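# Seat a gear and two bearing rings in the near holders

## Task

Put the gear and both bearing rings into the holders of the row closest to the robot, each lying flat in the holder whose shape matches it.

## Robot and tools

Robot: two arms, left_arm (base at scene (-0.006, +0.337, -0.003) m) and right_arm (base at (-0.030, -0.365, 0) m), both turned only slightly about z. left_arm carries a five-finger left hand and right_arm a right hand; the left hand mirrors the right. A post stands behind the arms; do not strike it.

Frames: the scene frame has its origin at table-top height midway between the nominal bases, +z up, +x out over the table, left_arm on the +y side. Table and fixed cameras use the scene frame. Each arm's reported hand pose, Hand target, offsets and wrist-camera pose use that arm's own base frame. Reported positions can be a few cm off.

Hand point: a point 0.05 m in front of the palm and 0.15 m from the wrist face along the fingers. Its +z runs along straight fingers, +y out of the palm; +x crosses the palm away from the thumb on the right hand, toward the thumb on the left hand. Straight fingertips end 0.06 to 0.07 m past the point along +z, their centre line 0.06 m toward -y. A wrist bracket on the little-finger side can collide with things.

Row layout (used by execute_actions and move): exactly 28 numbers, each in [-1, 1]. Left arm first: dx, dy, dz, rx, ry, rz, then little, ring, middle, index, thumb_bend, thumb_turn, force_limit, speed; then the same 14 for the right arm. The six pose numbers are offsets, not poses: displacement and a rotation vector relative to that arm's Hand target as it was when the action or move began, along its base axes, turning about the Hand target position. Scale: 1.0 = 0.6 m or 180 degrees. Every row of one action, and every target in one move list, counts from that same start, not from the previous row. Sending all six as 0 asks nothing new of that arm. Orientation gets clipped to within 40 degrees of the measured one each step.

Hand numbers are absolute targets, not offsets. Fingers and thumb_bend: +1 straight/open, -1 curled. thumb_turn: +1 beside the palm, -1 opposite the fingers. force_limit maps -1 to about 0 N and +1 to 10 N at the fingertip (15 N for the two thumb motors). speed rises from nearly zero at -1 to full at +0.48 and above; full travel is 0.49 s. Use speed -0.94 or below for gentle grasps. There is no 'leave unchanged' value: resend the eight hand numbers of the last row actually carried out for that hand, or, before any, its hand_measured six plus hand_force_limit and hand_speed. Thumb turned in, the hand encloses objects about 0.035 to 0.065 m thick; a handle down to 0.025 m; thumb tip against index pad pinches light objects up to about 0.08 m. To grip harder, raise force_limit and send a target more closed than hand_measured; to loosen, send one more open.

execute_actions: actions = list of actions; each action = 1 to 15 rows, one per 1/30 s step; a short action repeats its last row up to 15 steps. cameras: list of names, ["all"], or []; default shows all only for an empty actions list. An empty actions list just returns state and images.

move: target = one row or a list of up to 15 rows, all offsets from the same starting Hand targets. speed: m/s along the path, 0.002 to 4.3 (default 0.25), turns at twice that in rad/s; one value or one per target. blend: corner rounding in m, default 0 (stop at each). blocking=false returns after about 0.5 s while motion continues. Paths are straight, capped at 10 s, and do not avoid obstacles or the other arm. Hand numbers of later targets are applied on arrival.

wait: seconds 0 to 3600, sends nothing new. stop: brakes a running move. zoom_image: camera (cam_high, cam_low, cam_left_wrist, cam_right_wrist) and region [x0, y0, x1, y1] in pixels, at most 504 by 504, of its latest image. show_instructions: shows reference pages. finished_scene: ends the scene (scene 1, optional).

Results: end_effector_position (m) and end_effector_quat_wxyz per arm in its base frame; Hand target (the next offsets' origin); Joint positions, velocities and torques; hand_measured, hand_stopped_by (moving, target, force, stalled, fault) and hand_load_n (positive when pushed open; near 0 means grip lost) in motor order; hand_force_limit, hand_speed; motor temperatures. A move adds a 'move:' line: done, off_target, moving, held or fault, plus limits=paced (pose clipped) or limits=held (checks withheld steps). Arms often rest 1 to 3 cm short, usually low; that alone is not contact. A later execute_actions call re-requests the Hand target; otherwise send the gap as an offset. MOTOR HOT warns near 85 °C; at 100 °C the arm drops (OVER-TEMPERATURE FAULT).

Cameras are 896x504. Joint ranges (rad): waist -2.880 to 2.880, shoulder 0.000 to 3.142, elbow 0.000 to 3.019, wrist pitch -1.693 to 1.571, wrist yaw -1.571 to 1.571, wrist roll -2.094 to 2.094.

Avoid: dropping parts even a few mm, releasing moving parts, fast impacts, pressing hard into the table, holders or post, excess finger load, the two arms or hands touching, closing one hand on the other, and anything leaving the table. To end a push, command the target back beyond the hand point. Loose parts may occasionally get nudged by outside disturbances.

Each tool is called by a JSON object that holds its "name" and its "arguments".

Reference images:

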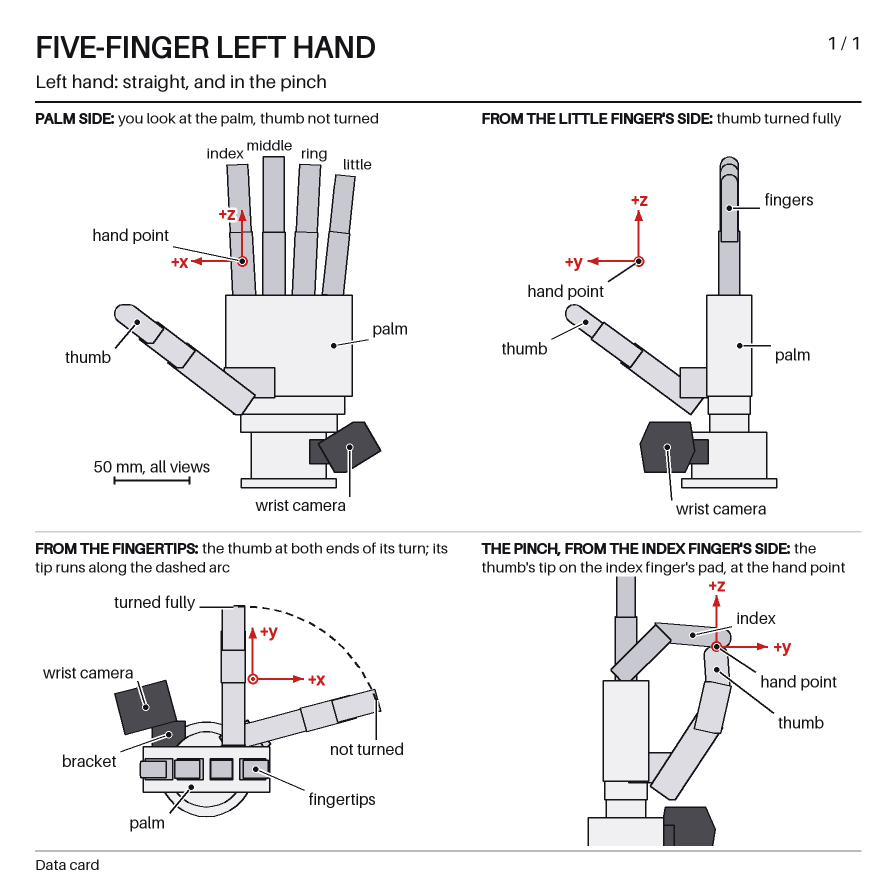

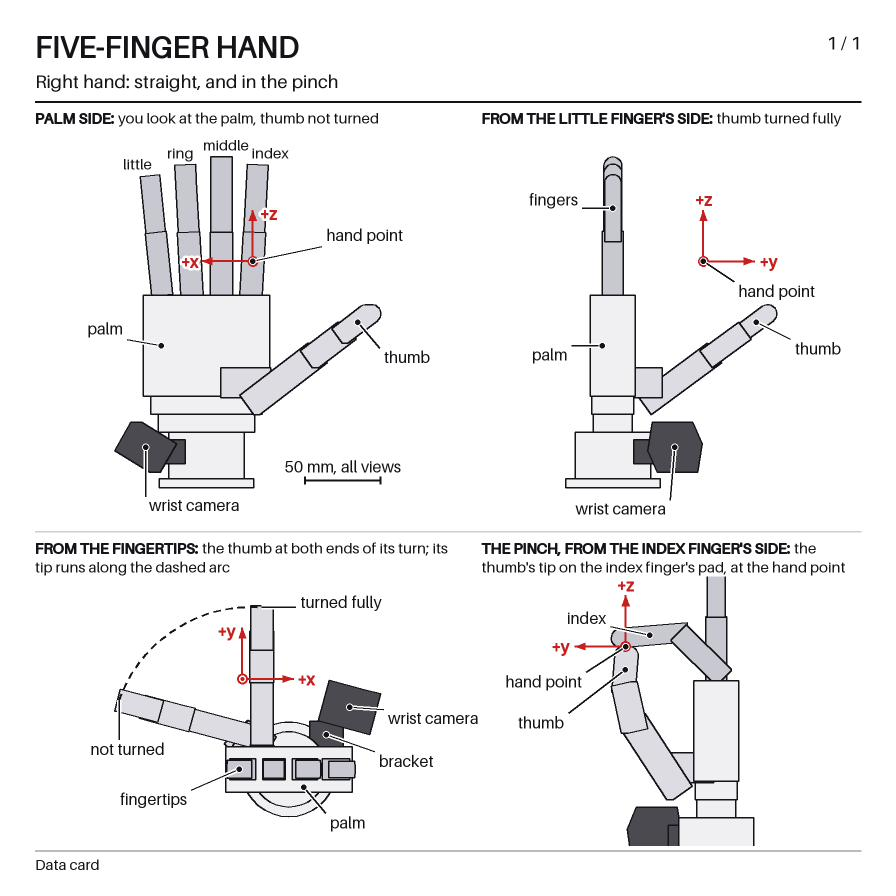

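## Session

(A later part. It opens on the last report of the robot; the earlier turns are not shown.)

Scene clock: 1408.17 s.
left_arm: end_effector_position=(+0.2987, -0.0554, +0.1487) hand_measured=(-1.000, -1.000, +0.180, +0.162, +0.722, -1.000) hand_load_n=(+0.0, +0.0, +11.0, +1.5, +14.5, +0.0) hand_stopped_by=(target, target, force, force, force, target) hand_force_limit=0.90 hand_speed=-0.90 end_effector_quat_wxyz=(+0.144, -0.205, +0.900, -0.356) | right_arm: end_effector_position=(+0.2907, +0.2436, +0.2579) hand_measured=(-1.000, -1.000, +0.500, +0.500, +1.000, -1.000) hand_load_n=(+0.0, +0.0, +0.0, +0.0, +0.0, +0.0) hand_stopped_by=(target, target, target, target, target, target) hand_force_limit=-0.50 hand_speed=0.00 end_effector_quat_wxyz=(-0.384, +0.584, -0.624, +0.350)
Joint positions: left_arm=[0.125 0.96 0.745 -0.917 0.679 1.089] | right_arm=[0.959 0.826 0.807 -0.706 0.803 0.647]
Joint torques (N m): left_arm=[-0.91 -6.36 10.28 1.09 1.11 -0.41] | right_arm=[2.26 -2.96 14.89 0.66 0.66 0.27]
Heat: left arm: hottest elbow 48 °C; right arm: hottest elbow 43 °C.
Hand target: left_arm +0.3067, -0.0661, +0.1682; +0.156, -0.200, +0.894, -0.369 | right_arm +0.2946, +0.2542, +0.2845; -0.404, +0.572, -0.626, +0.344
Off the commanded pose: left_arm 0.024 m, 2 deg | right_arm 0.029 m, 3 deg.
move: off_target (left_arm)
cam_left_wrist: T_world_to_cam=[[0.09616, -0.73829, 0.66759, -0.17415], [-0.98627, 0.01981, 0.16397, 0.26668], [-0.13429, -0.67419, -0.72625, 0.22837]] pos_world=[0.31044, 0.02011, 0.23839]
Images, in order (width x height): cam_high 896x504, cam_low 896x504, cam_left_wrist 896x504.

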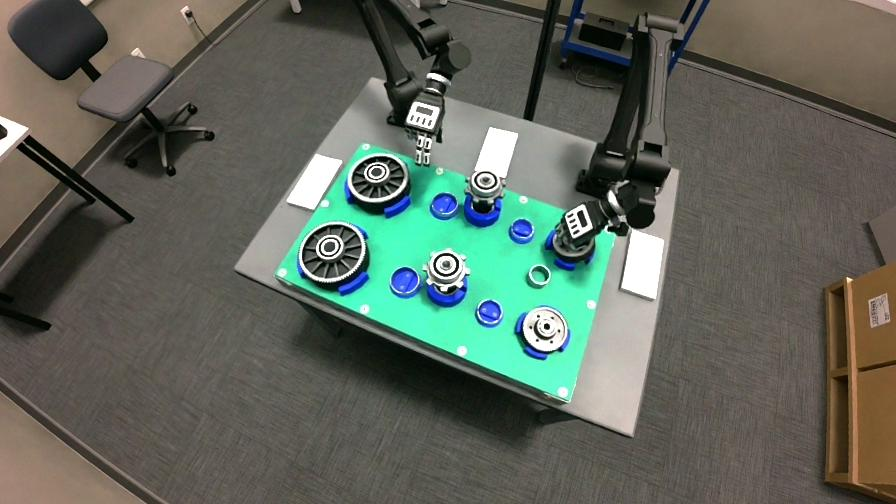

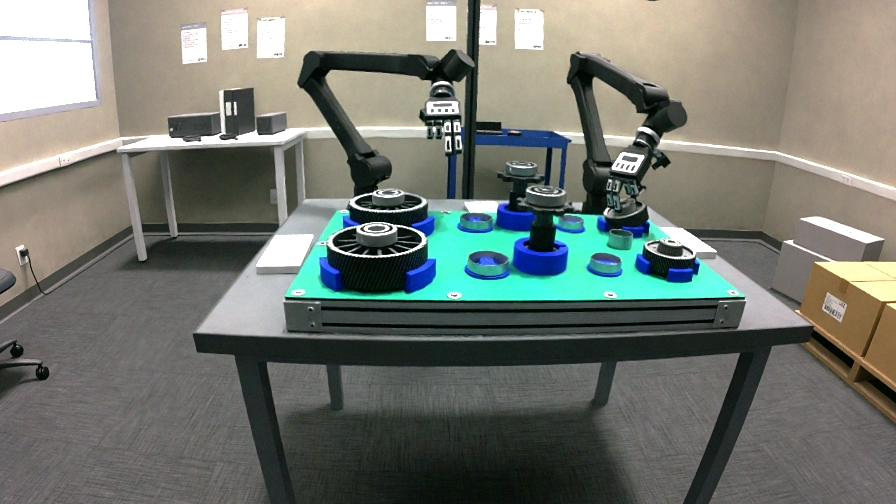

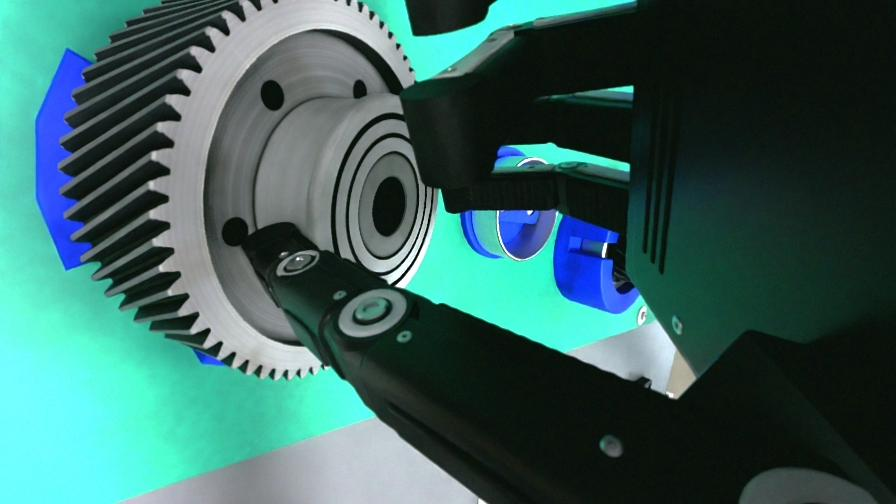

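{"name": "move", "arguments": {"target": [[0.005,-0.02,0.015,0,-0.004,0,-1,-1,-0.4,-0.4,0.2,-1,0.9,-0.9,0,0,0,0,0,0,-1,-1,0.5,0.5,1.0,-1,-0.5,0]], "speed": 0.03, "cameras": ["cam_left_wrist","cam_low","cam_high"]}}

{"name": "zoom_image", "arguments": {"camera": "cam_low", "region": [590, 190, 660, 245]}}

{"name": "zoom_image", "arguments": {"camera": "cam_high", "region": [540, 205, 610, 275]}}

Scene clock: 1410.83 s.
left_arm: end_effector_position=(+0.2985, -0.0580, +0.1492) hand_measured=(-1.000, -1.000, +0.180, +0.162, +0.722, -1.000) hand_load_n=(+0.0, +0.0, +10.0, +1.5, +16.0, -1.0) hand_stopped_by=(target, target, force, force, force, target) hand_force_limit=0.90 hand_speed=-0.90 end_effector_quat_wxyz=(+0.147, -0.208, +0.903, -0.345) | right_arm: end_effector_position=(+0.2907, +0.2436, +0.2579) hand_measured=(-1.000, -1.000, +0.500, +0.500, +1.000, -1.000) hand_load_n=(+0.0, +0.0, +0.0, -0.5, +0.0, +0.0) hand_stopped_by=(target, target, target, target, target, target) hand_force_limit=-0.50 hand_speed=0.00 end_effector_quat_wxyz=(-0.384, +0.584, -0.624, +0.350)
Joint positions: left_arm=[0.097 0.95 0.745 -0.909 0.642 1.06] | right_arm=[0.959 0.826 0.807 -0.706 0.803 0.647]
Joint torques (N m): left_arm=[-2.02 -6.18 10.93 1.42 1.93 -0.55] | right_arm=[2.26 -3.02 14.74 0.58 0.58 0.3]
Heat: left arm: hottest elbow 48 °C; right arm: hottest elbow 43 °C.
Hand target: left_arm +0.3097, -0.0781, +0.1772; +0.162, -0.198, +0.893, -0.370 | right_arm +0.2946, +0.2542, +0.2845; -0.404, +0.572, -0.626, +0.344
Off the commanded pose: left_arm 0.036 m, 4 deg | right_arm 0.029 m, 3 deg.
move: off_target (left_arm)
cam_left_wrist: T_world_to_cam=[[0.10464, -0.75318, 0.64944, -0.17719], [-0.98604, 0.00648, 0.1664, 0.26517], [-0.12954, -0.65779, -0.74198, 0.22884]] pos_world=[0.30966, 0.01536, 0.24074]
Images, in order (width x height): cam_high 896x504, cam_low 896x504, cam_left_wrist 896x504.

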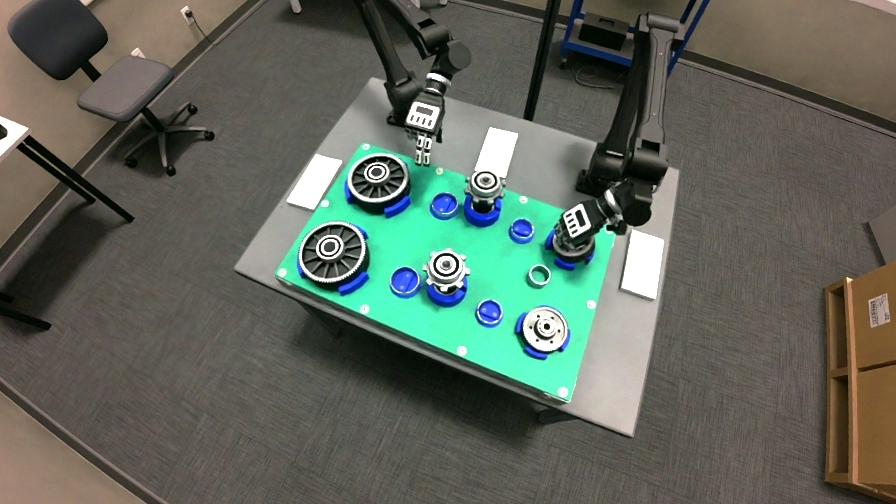

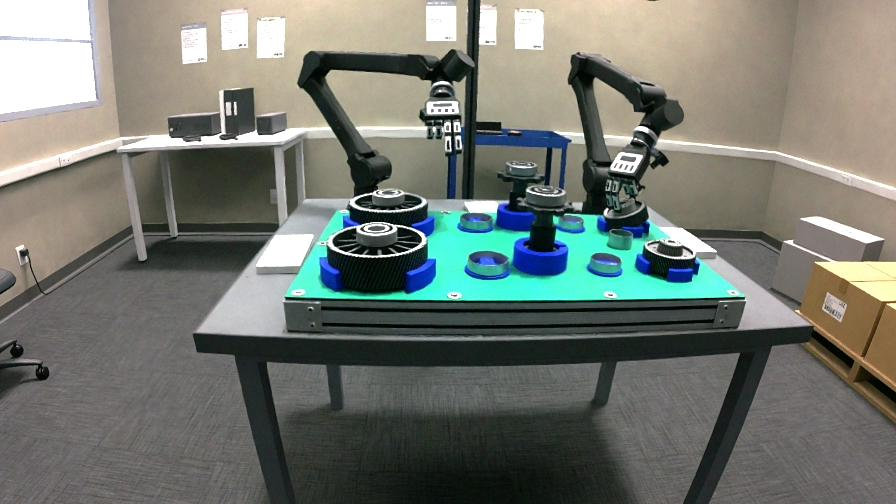

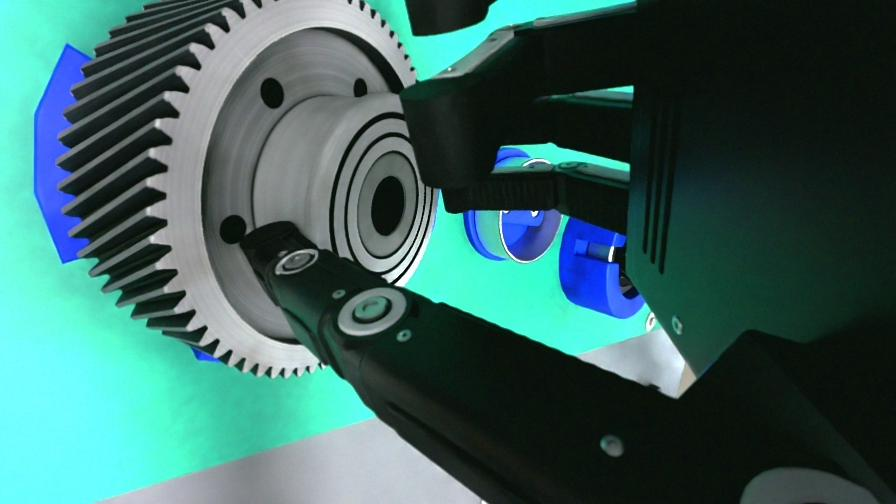

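Scaled by 7.200.

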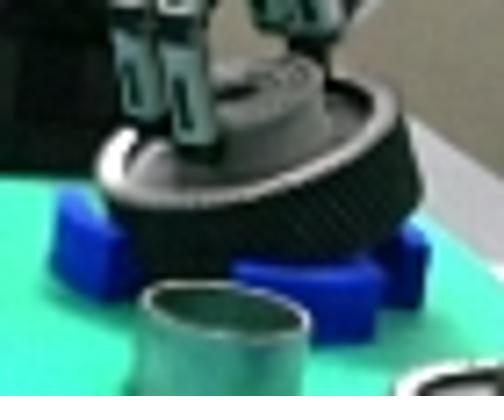

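Scaled by 7.200.

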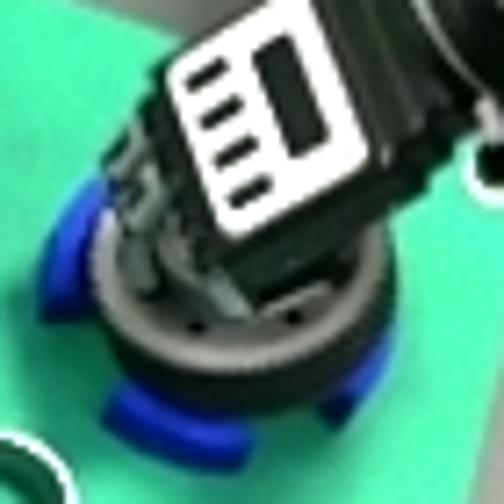

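{"name": "move", "arguments": {"target": [[0.0,-0.005,0.025,0,-0.004,0,-1,-1,-0.4,-0.4,0.2,-1,0.9,-0.9,0,0,0,0,0,0,-1,-1,0.5,0.5,1.0,-1,-0.5,0]], "speed": 0.03, "cameras": ["cam_left_wrist","cam_low","cam_high"]}}

{"name": "zoom_image", "arguments": {"camera": "cam_low", "region": [590, 190, 660, 245]}}

{"name": "zoom_image", "arguments": {"camera": "cam_high", "region": [540, 205, 610, 275]}}

Scene clock: 1414.00 s.
left_arm: end_effector_position=(+0.2977, -0.0601, +0.1508) hand_measured=(-1.000, -1.000, +0.180, +0.162, +0.722, -1.000) hand_load_n=(+0.0, +0.0, +12.0, +0.0, +15.5, -0.5) hand_stopped_by=(target, target, force, force, force, target) hand_force_limit=0.90 hand_speed=-0.90 end_effector_quat_wxyz=(+0.149, -0.206, +0.904, -0.343) | right_arm: end_effector_position=(+0.2907, +0.2436, +0.2579) hand_measured=(-1.000, -1.000, +0.500, +0.500, +1.000, -1.000) hand_load_n=(+0.0, +0.0, +0.0, +0.0, +0.0, +0.5) hand_stopped_by=(target, target, target, target, target, target) hand_force_limit=-0.50 hand_speed=0.00 end_effector_quat_wxyz=(-0.384, +0.584, -0.624, +0.350)
Joint positions: left_arm=[0.086 0.942 0.745 -0.908 0.634 1.054] | right_arm=[0.959 0.826 0.807 -0.706 0.803 0.647]
Joint torques (N m): left_arm=[-1.79 -7.06 12.68 0.62 2.11 -0.56] | right_arm=[2.02 -3.43 14.71 0.76 0.64 0.29]
Heat: left arm: hottest elbow 48 °C; right arm: hottest elbow 43 °C.
Hand target: left_arm +0.3098, -0.0811, +0.1923; +0.168, -0.195, +0.892, -0.372 | right_arm +0.2946, +0.2542, +0.2845; -0.404, +0.572, -0.626, +0.344
Off the commanded pose: left_arm 0.048 m, 4 deg | right_arm 0.029 m, 3 deg.
move: off_target (left_arm)
cam_left_wrist: T_world_to_cam=[[0.10004, -0.75688, 0.64586, -0.17794], [-0.98666, 0.00831, 0.16257, 0.26506], [-0.12841, -0.65351, -0.74595, 0.22911]] pos_world=[0.30874, 0.01284, 0.24274]
Images, in order (width x height): cam_high 896x504, cam_low 896x504, cam_left_wrist 896x504.

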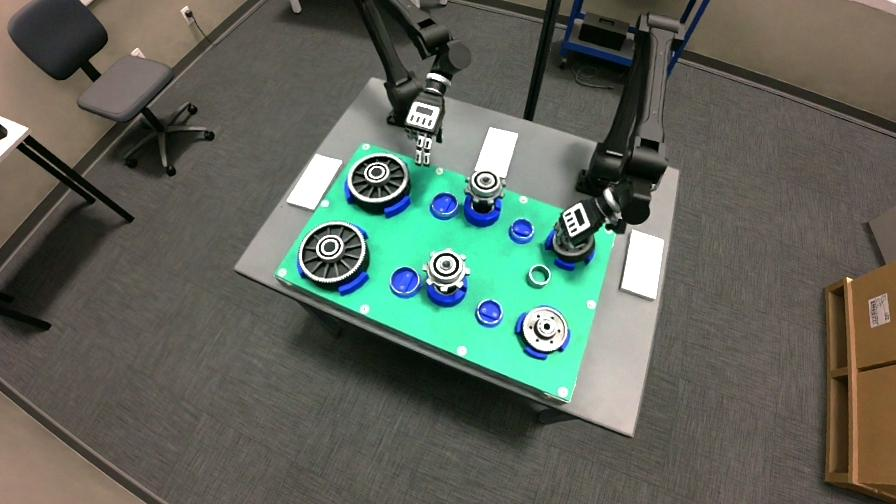

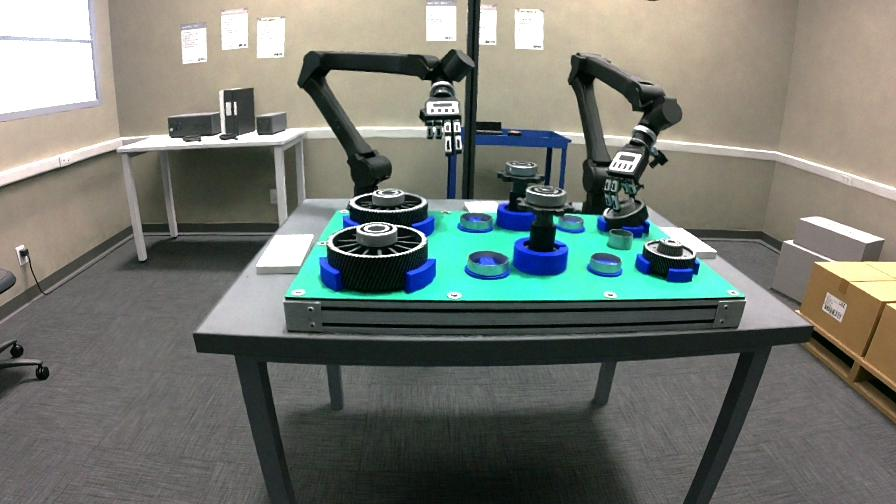

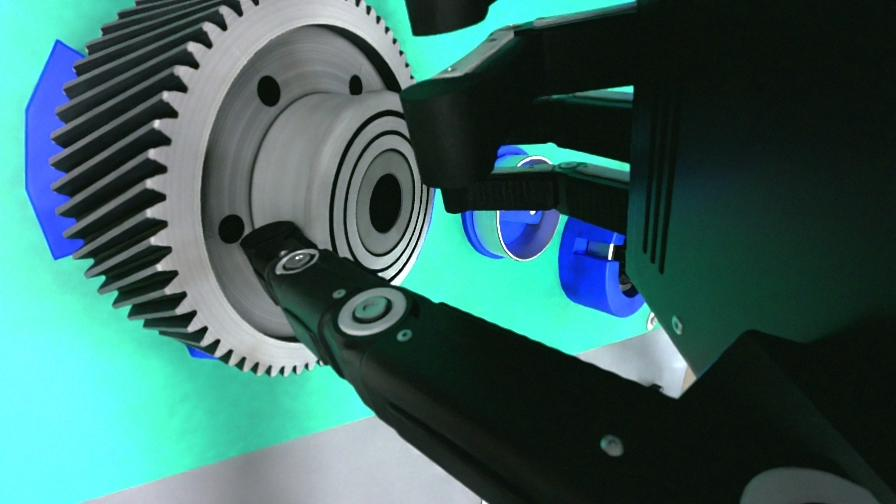

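Scaled by 7.200.

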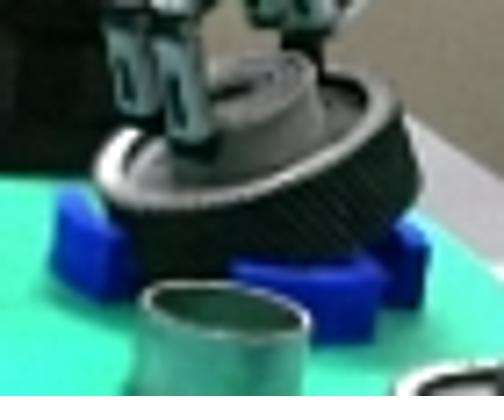

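Scaled by 7.200.

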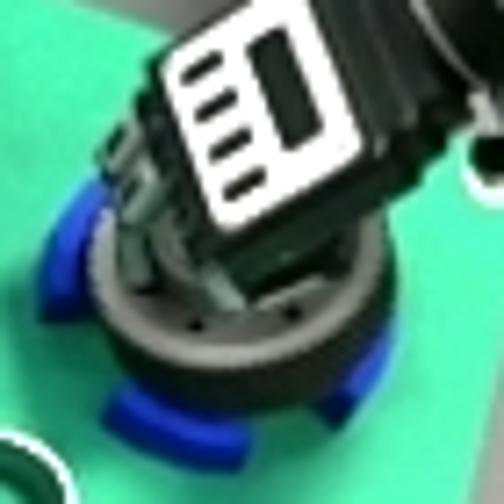

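{"name": "move", "arguments": {"target": [[0.0,-0.012,0.01,0,-0.002,0,-1,-1,-0.4,-0.4,0.2,-1,0.9,-0.9,0,0,0,0,0,0,-1,-1,0.5,0.5,1.0,-1,-0.5,0]], "speed": 0.03, "cameras": ["cam_left_wrist","cam_low","cam_high"]}}

{"name": "zoom_image", "arguments": {"camera": "cam_low", "region": [590, 190, 660, 245]}}

{"name": "zoom_image", "arguments": {"camera": "cam_high", "region": [540, 205, 610, 275]}}

Scene clock: 1416.53 s.
left_arm: end_effector_position=(+0.2879, -0.0863, +0.1689) hand_measured=(-1.000, -1.000, +0.178, +0.162, +0.718, -1.000) hand_load_n=(+0.0, +0.0, +0.0, +0.0, +0.0, +0.0) hand_stopped_by=(target, target, force, force, force, target) hand_force_limit=0.90 hand_speed=-0.90 end_effector_quat_wxyz=(+0.140, -0.205, +0.897, -0.365) | right_arm: end_effector_position=(+0.2907, +0.2436, +0.2579) hand_measured=(-1.000, -1.000, +0.500, +0.500, +1.000, -1.000) hand_load_n=(+0.0, +0.0, +0.0, +0.0, +0.0, +0.5) hand_stopped_by=(target, target, target, target, target, target) hand_force_limit=-0.50 hand_speed=0.00 end_effector_quat_wxyz=(-0.384, +0.584, -0.624, +0.350)
Joint positions: left_arm=[0.022 0.898 0.754 -0.918 0.652 0.969] | right_arm=[0.959 0.826 0.807 -0.706 0.803 0.647]
Joint torques (N m): left_arm=[0.38 -4.54 12.79 1.43 0.44 -0.15] | right_arm=[1.67 -3.14 14.89 0.62 0.62 0.27]
Heat: left arm: hottest elbow 49 °C; right arm: hottest elbow 43 °C.
Hand target: left_arm +0.3097, -0.0884, +0.1982; +0.170, -0.194, +0.891, -0.372 | right_arm +0.2946, +0.2542, +0.2845; -0.404, +0.572, -0.626, +0.344
Off the commanded pose: left_arm 0.037 m, 4 deg | right_arm 0.029 m, 3 deg.
move: off_target (left_arm)
cam_left_wrist: T_world_to_cam=[[0.09363, -0.72594, 0.68135, -0.21008], [-0.98579, 0.02828, 0.1656, 0.25363], [-0.13948, -0.68717, -0.71298, 0.21891]] pos_world=[0.30023, -0.00925, 0.25722]
Images, in order (width x height): cam_high 896x504, cam_low 896x504, cam_left_wrist 896x504.

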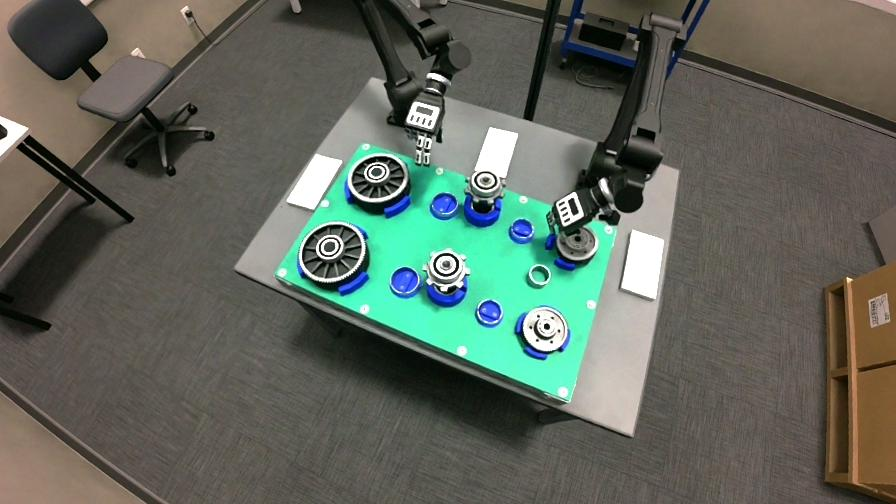

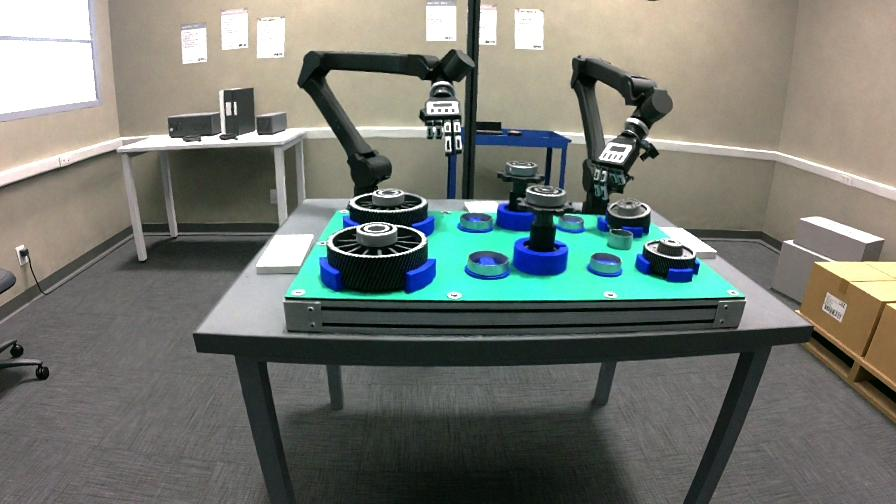

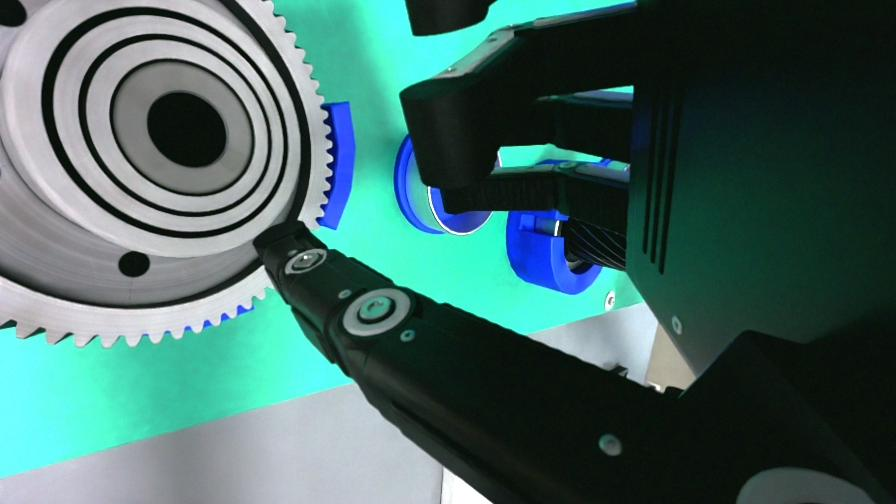

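Scaled by 7.200.

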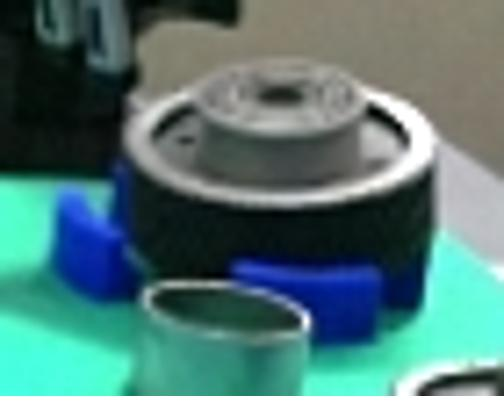

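Scaled by 7.200.

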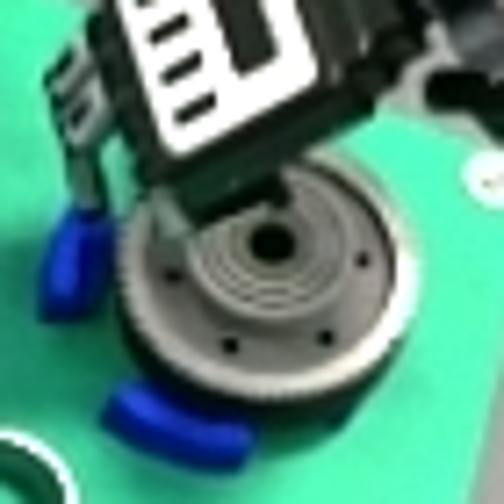

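{"name": "move", "arguments": {"target": [[-0.03,0.0,0.04,0,0.0,0,-1,-1,0.45,0.45,0.92,-1,-0.1,-0.3,0,0,0,0,0,0,-1,-1,0.5,0.5,1.0,-1,-0.5,0],[-0.12,0.0,0.06,0,0.0,0,-1,-1,0.45,0.45,0.92,-1,-0.1,-0.3,0,0,0,0,0,0,-1,-1,0.5,0.5,1.0,-1,-0.5,0]], "speed": 0.08, "cameras": ["cam_left_wrist","cam_low","cam_high"]}}

{"name": "zoom_image", "arguments": {"camera": "cam_low", "region": [590, 190, 660, 245]}}

{"name": "zoom_image", "arguments": {"camera": "cam_high", "region": [540, 205, 610, 275]}}

Scene clock: 1426.33 s.
left_arm: end_effector_position=(+0.2343, -0.0875, +0.2201) hand_measured=(-1.000, -1.000, +0.450, +0.450, +0.920, -1.000) hand_load_n=(+0.0, +0.0, -0.5, +0.0, +0.0, +0.0) hand_stopped_by=(target, target, target, target, target, target) hand_force_limit=-0.10 hand_speed=-0.30 end_effector_quat_wxyz=(+0.162, -0.197, +0.893, -0.370) | right_arm: end_effector_position=(+0.2907, +0.2436, +0.2579) hand_measured=(-1.000, -1.000, +0.500, +0.500, +1.000, -1.000) hand_load_n=(+0.0, +0.0, +0.0, +0.0, +0.0, +0.0) hand_stopped_by=(target, target, target, target, target, target) hand_force_limit=-0.50 hand_speed=0.00 end_effector_quat_wxyz=(-0.384, +0.584, -0.624, +0.350)
Joint positions: left_arm=[0.022 0.684 0.787 -1.114 0.651 0.966] | right_arm=[0.959 0.826 0.807 -0.706 0.803 0.647]
Joint torques (N m): left_arm=[0.56 -1.26 10.63 0.94 0.5 -0.09] | right_arm=[2.14 -3.6 14.79 0.76 0.62 0.25]
Heat: left arm: hottest elbow 48 °C; right arm: hottest elbow 43 °C.
Hand target: left_arm +0.2376, -0.0883, +0.2341; +0.170, -0.194, +0.891, -0.372 | right_arm +0.2946, +0.2542, +0.2845; -0.404, +0.572, -0.626, +0.344
Off the commanded pose: left_arm 0.015 m, 1 deg | right_arm 0.029 m, 3 deg.
move: off_target (left_arm)
cam_left_wrist: T_world_to_cam=[[0.06224, -0.72616, 0.68471, -0.23413], [-0.9927, 0.02599, 0.11779, 0.20433], [-0.10333, -0.68704, -0.71924, 0.23999]] pos_world=[0.24221, -0.01045, 0.30885]
Images, in order (width x height): cam_high 896x504, cam_low 896x504, cam_left_wrist 896x504.

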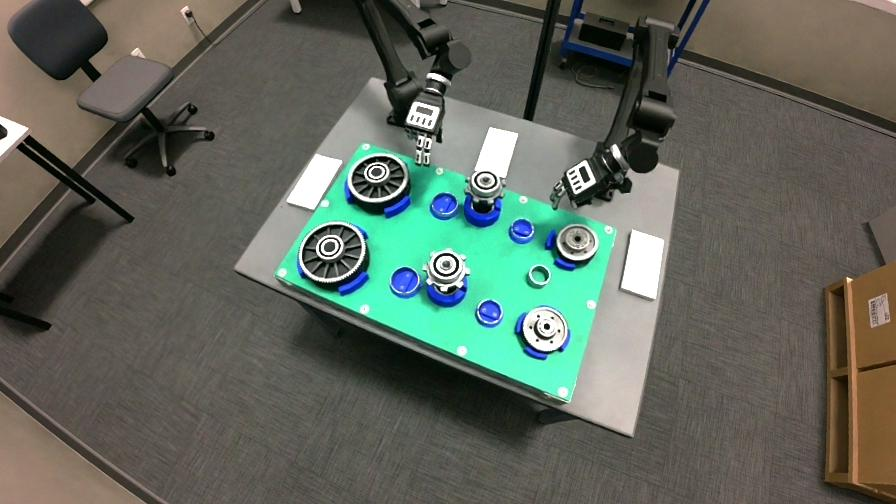

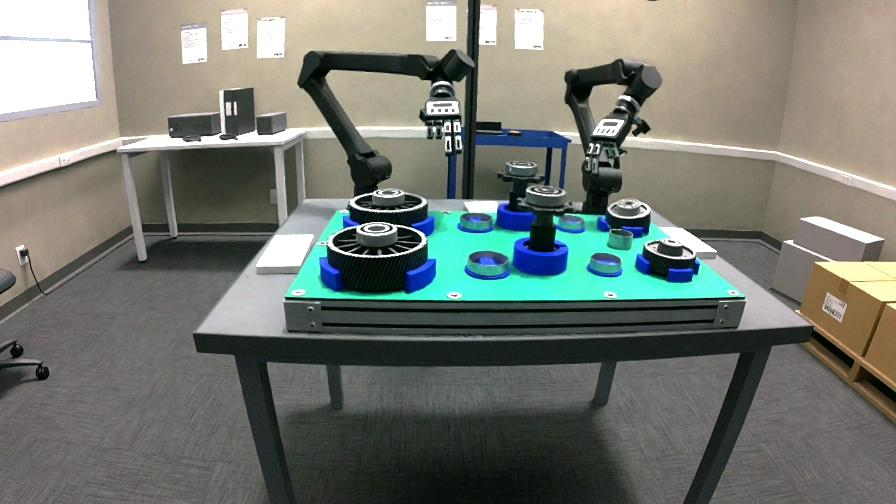

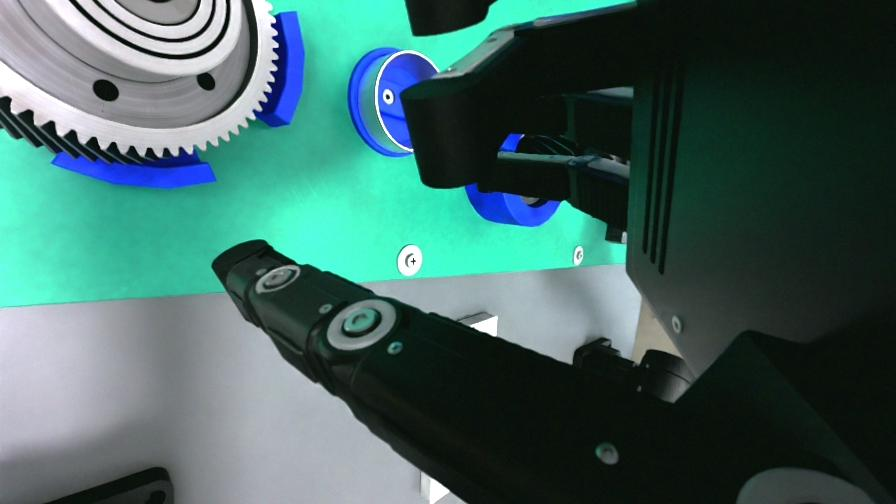

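Scaled by 7.200.

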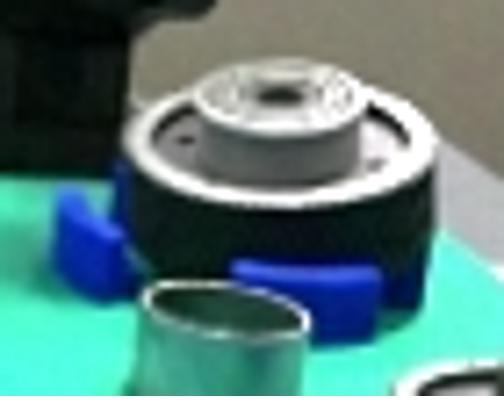

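Scaled by 7.200.

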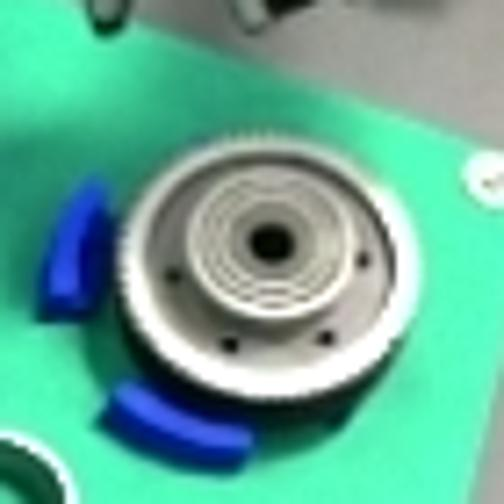

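{"name": "move", "arguments": {"target": [[-0.018,0.075,0.06,-0.0878,-0.0908,0.3264,-1,-1,0.45,0.45,0.92,-1,-0.1,-0.3,0,0,0,0,0,0,-1,-1,0.5,0.5,1.0,-1,-0.5,0]], "speed": 0.15, "cameras": ["cam_left_wrist","cam_low","cam_high"]}}

{"name": "zoom_image", "arguments": {"camera": "cam_left_wrist", "region": [100, 0, 440, 300]}}

Scene clock: 1436.17 s.
left_arm: end_effector_position=(+0.2250, -0.0399, +0.2701) hand_measured=(-1.000, -1.000, +0.450, +0.450, +0.920, -1.000) hand_load_n=(+0.0, +0.0, +0.0, +0.0, +0.0, +0.0) hand_stopped_by=(target, target, target, target, target, target) hand_force_limit=-0.10 hand_speed=-0.30 end_effector_quat_wxyz=(-0.423, +0.572, -0.598, +0.369) | right_arm: end_effector_position=(+0.2907, +0.2436, +0.2579) hand_measured=(-1.000, -1.000, +0.500, +0.500, +1.000, -1.000) hand_load_n=(+0.0, +0.0, +0.0, +0.0, +0.0, +0.5) hand_stopped_by=(target, target, target, target, target, target) hand_force_limit=-0.50 hand_speed=0.00 end_effector_quat_wxyz=(-0.384, +0.584, -0.624, +0.350)
Joint positions: left_arm=[-0.311 0.167 0.625 -0.861 -0.33 -0.047] | right_arm=[0.959 0.826 0.807 -0.706 0.803 0.647]
Joint torques (N m): left_arm=[0.56 2.08 7.91 2.24 -0.26 -0.11] | right_arm=[1.73 -2.9 14.9 0.83 0.63 0.3]
Heat: left arm: hottest elbow 47 °C; right arm: hottest elbow 43 °C.
Hand target: left_arm +0.2269, -0.0433, +0.2701; -0.422, +0.572, -0.593, +0.377 | right_arm +0.2946, +0.2542, +0.2845; -0.404, +0.572, -0.626, +0.344
Off the commanded pose: left_arm 0.004 m, 1 deg | right_arm 0.029 m, 3 deg.
move: done
cam_left_wrist: T_world_to_cam=[[0.36712, -0.26068, 0.8929, -0.33953], [-0.53917, -0.84185, -0.02409, 0.08953], [0.75797, -0.47258, -0.44961, 0.04966]] pos_world=[0.13528, 0.01033, 0.32765]
Images, in order (width x height): cam_high 896x504, cam_low 896x504, cam_left_wrist 896x504.

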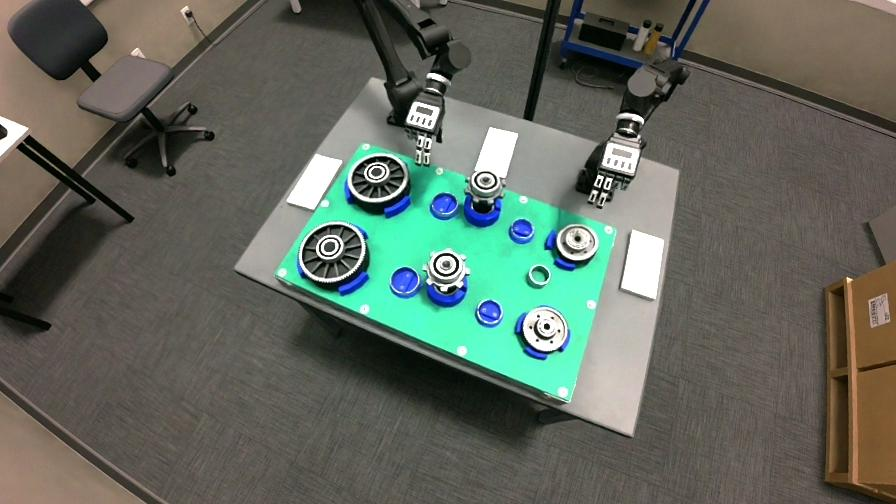

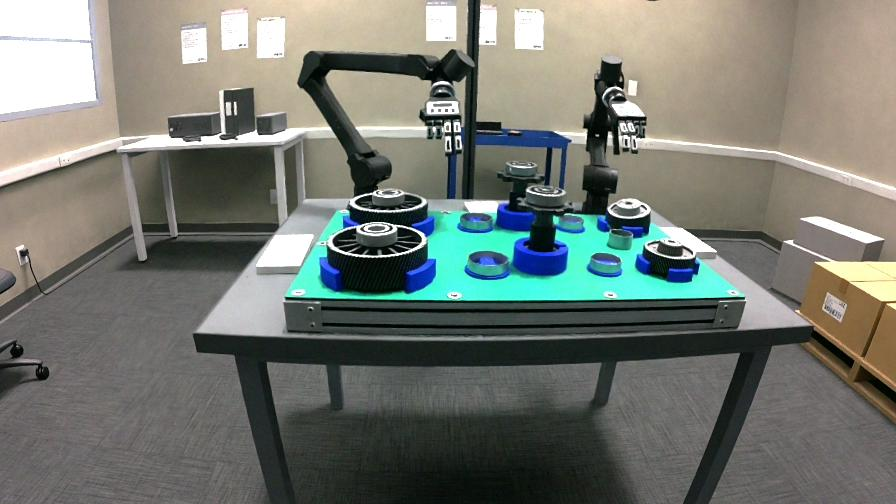

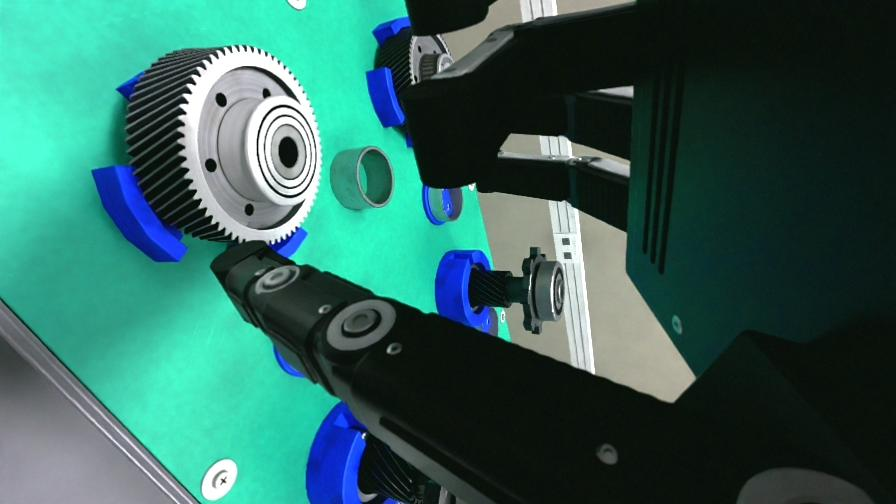

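Scaled by 1.482.

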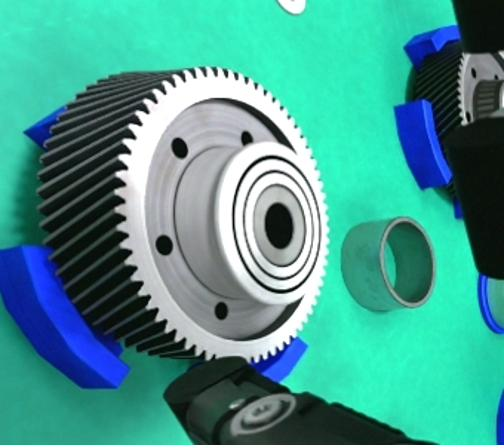

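{"name": "move", "arguments": {"target": [[0.0785,0.1558,-0.1168,-0.0218,0.0663,-0.007,-1,-1,0.2,0.2,0.7,-1,0.3,-0.3,0,0,0,0,0,0,-1,-1,0.5,0.5,1.0,-1,-0.5,0]], "speed": 0.15, "cameras": ["cam_left_wrist","cam_low","cam_high"]}}

{"name": "zoom_image", "arguments": {"camera": "cam_high", "region": [540, 195, 620, 275]}}

{"name": "zoom_image", "arguments": {"camera": "cam_low", "region": [590, 170, 680, 245]}}

Scene clock: 1458.77 s.
left_arm: end_effector_position=(+0.2708, +0.0467, +0.1961) hand_measured=(-1.000, -1.000, +0.200, +0.200, +0.700, -1.000) hand_load_n=(+0.0, +0.5, +0.0, +0.0, +0.0, +0.0) hand_stopped_by=(target, target, target, target, target, target) hand_force_limit=0.30 hand_speed=-0.30 end_effector_quat_wxyz=(-0.321, +0.625, -0.626, +0.339) | right_arm: end_effector_position=(+0.2907, +0.2436, +0.2579) hand_measured=(-1.000, -1.000, +0.500, +0.500, +1.000, -1.000) hand_load_n=(+0.0, +0.0, +0.0, +0.0, +0.0, +0.0) hand_stopped_by=(target, target, target, target, target, target) hand_force_limit=-0.50 hand_speed=0.00 end_effector_quat_wxyz=(-0.384, +0.584, -0.624, +0.350)
Joint positions: left_arm=[0.522 0.524 0.582 -0.734 0.447 0.306] | right_arm=[0.959 0.826 0.807 -0.706 0.803 0.647]
Joint torques (N m): left_arm=[1.08 -1.44 8.79 2.3 0.35 0.11] | right_arm=[1.55 -2.84 14.76 0.51 0.59 0.27]
Motor temperatures (°C): left_arm=[25 26 45 24 21 23] | right_arm=[24 22 43 24 25 22]
Heat: left arm: hottest elbow 45 °C; right arm: hottest elbow 43 °C.
Hand target: left_arm +0.2740, +0.0501, +0.1999; -0.334, +0.616, -0.627, +0.341 | right_arm +0.2946, +0.2542, +0.2845; -0.404, +0.572, -0.626, +0.344
Off the commanded pose: left_arm 0.006 m, 2 deg | right_arm 0.029 m, 3 deg.
move: done
cam_left_wrist: T_world_to_cam=[[0.55072, -0.17829, 0.81543, -0.30598], [-0.53763, -0.82305, 0.18314, 0.14345], [0.63849, -0.53926, -0.54912, 0.07753]] pos_world=[0.19613, 0.10532, 0.26581]
Images, in order (width x height): cam_high 896x504, cam_low 896x504, cam_left_wrist 896x504.

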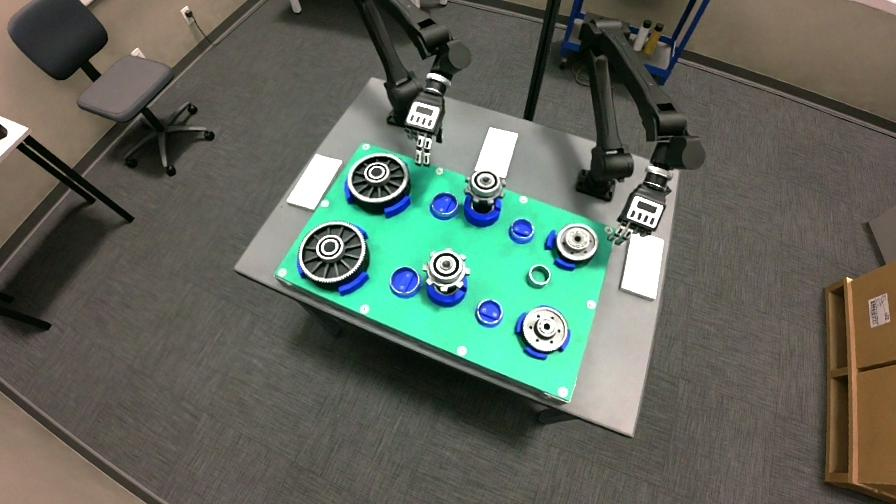

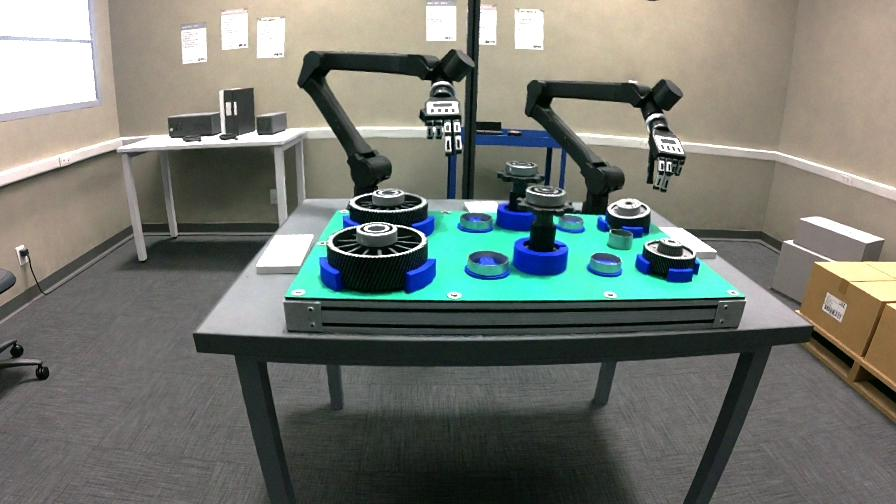

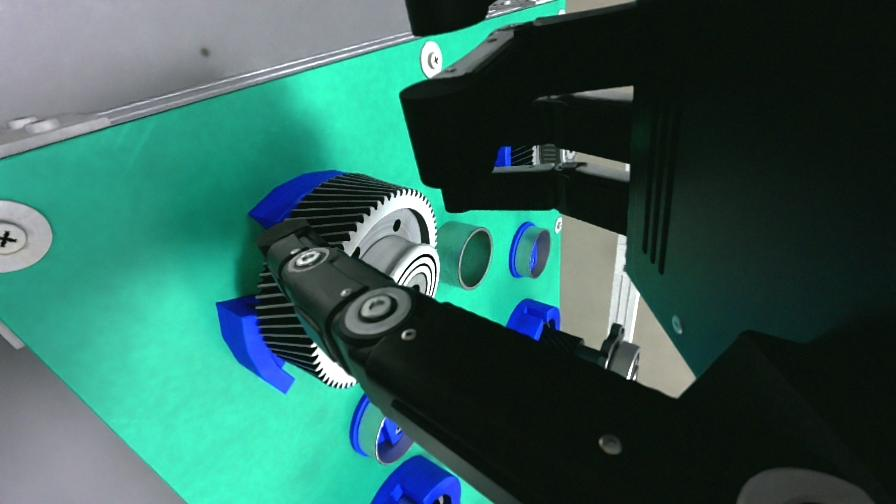

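Scaled by 6.300.

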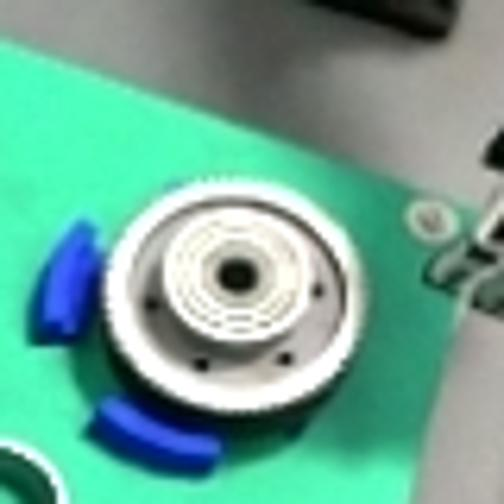

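Scaled by 5.600.

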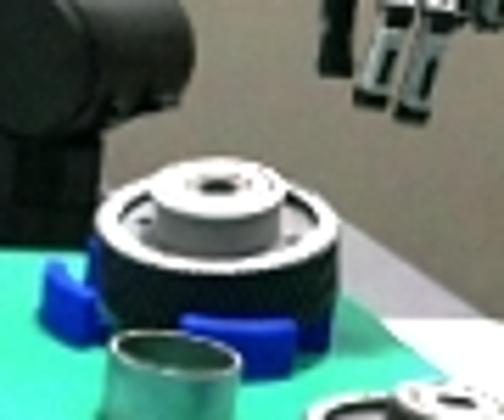

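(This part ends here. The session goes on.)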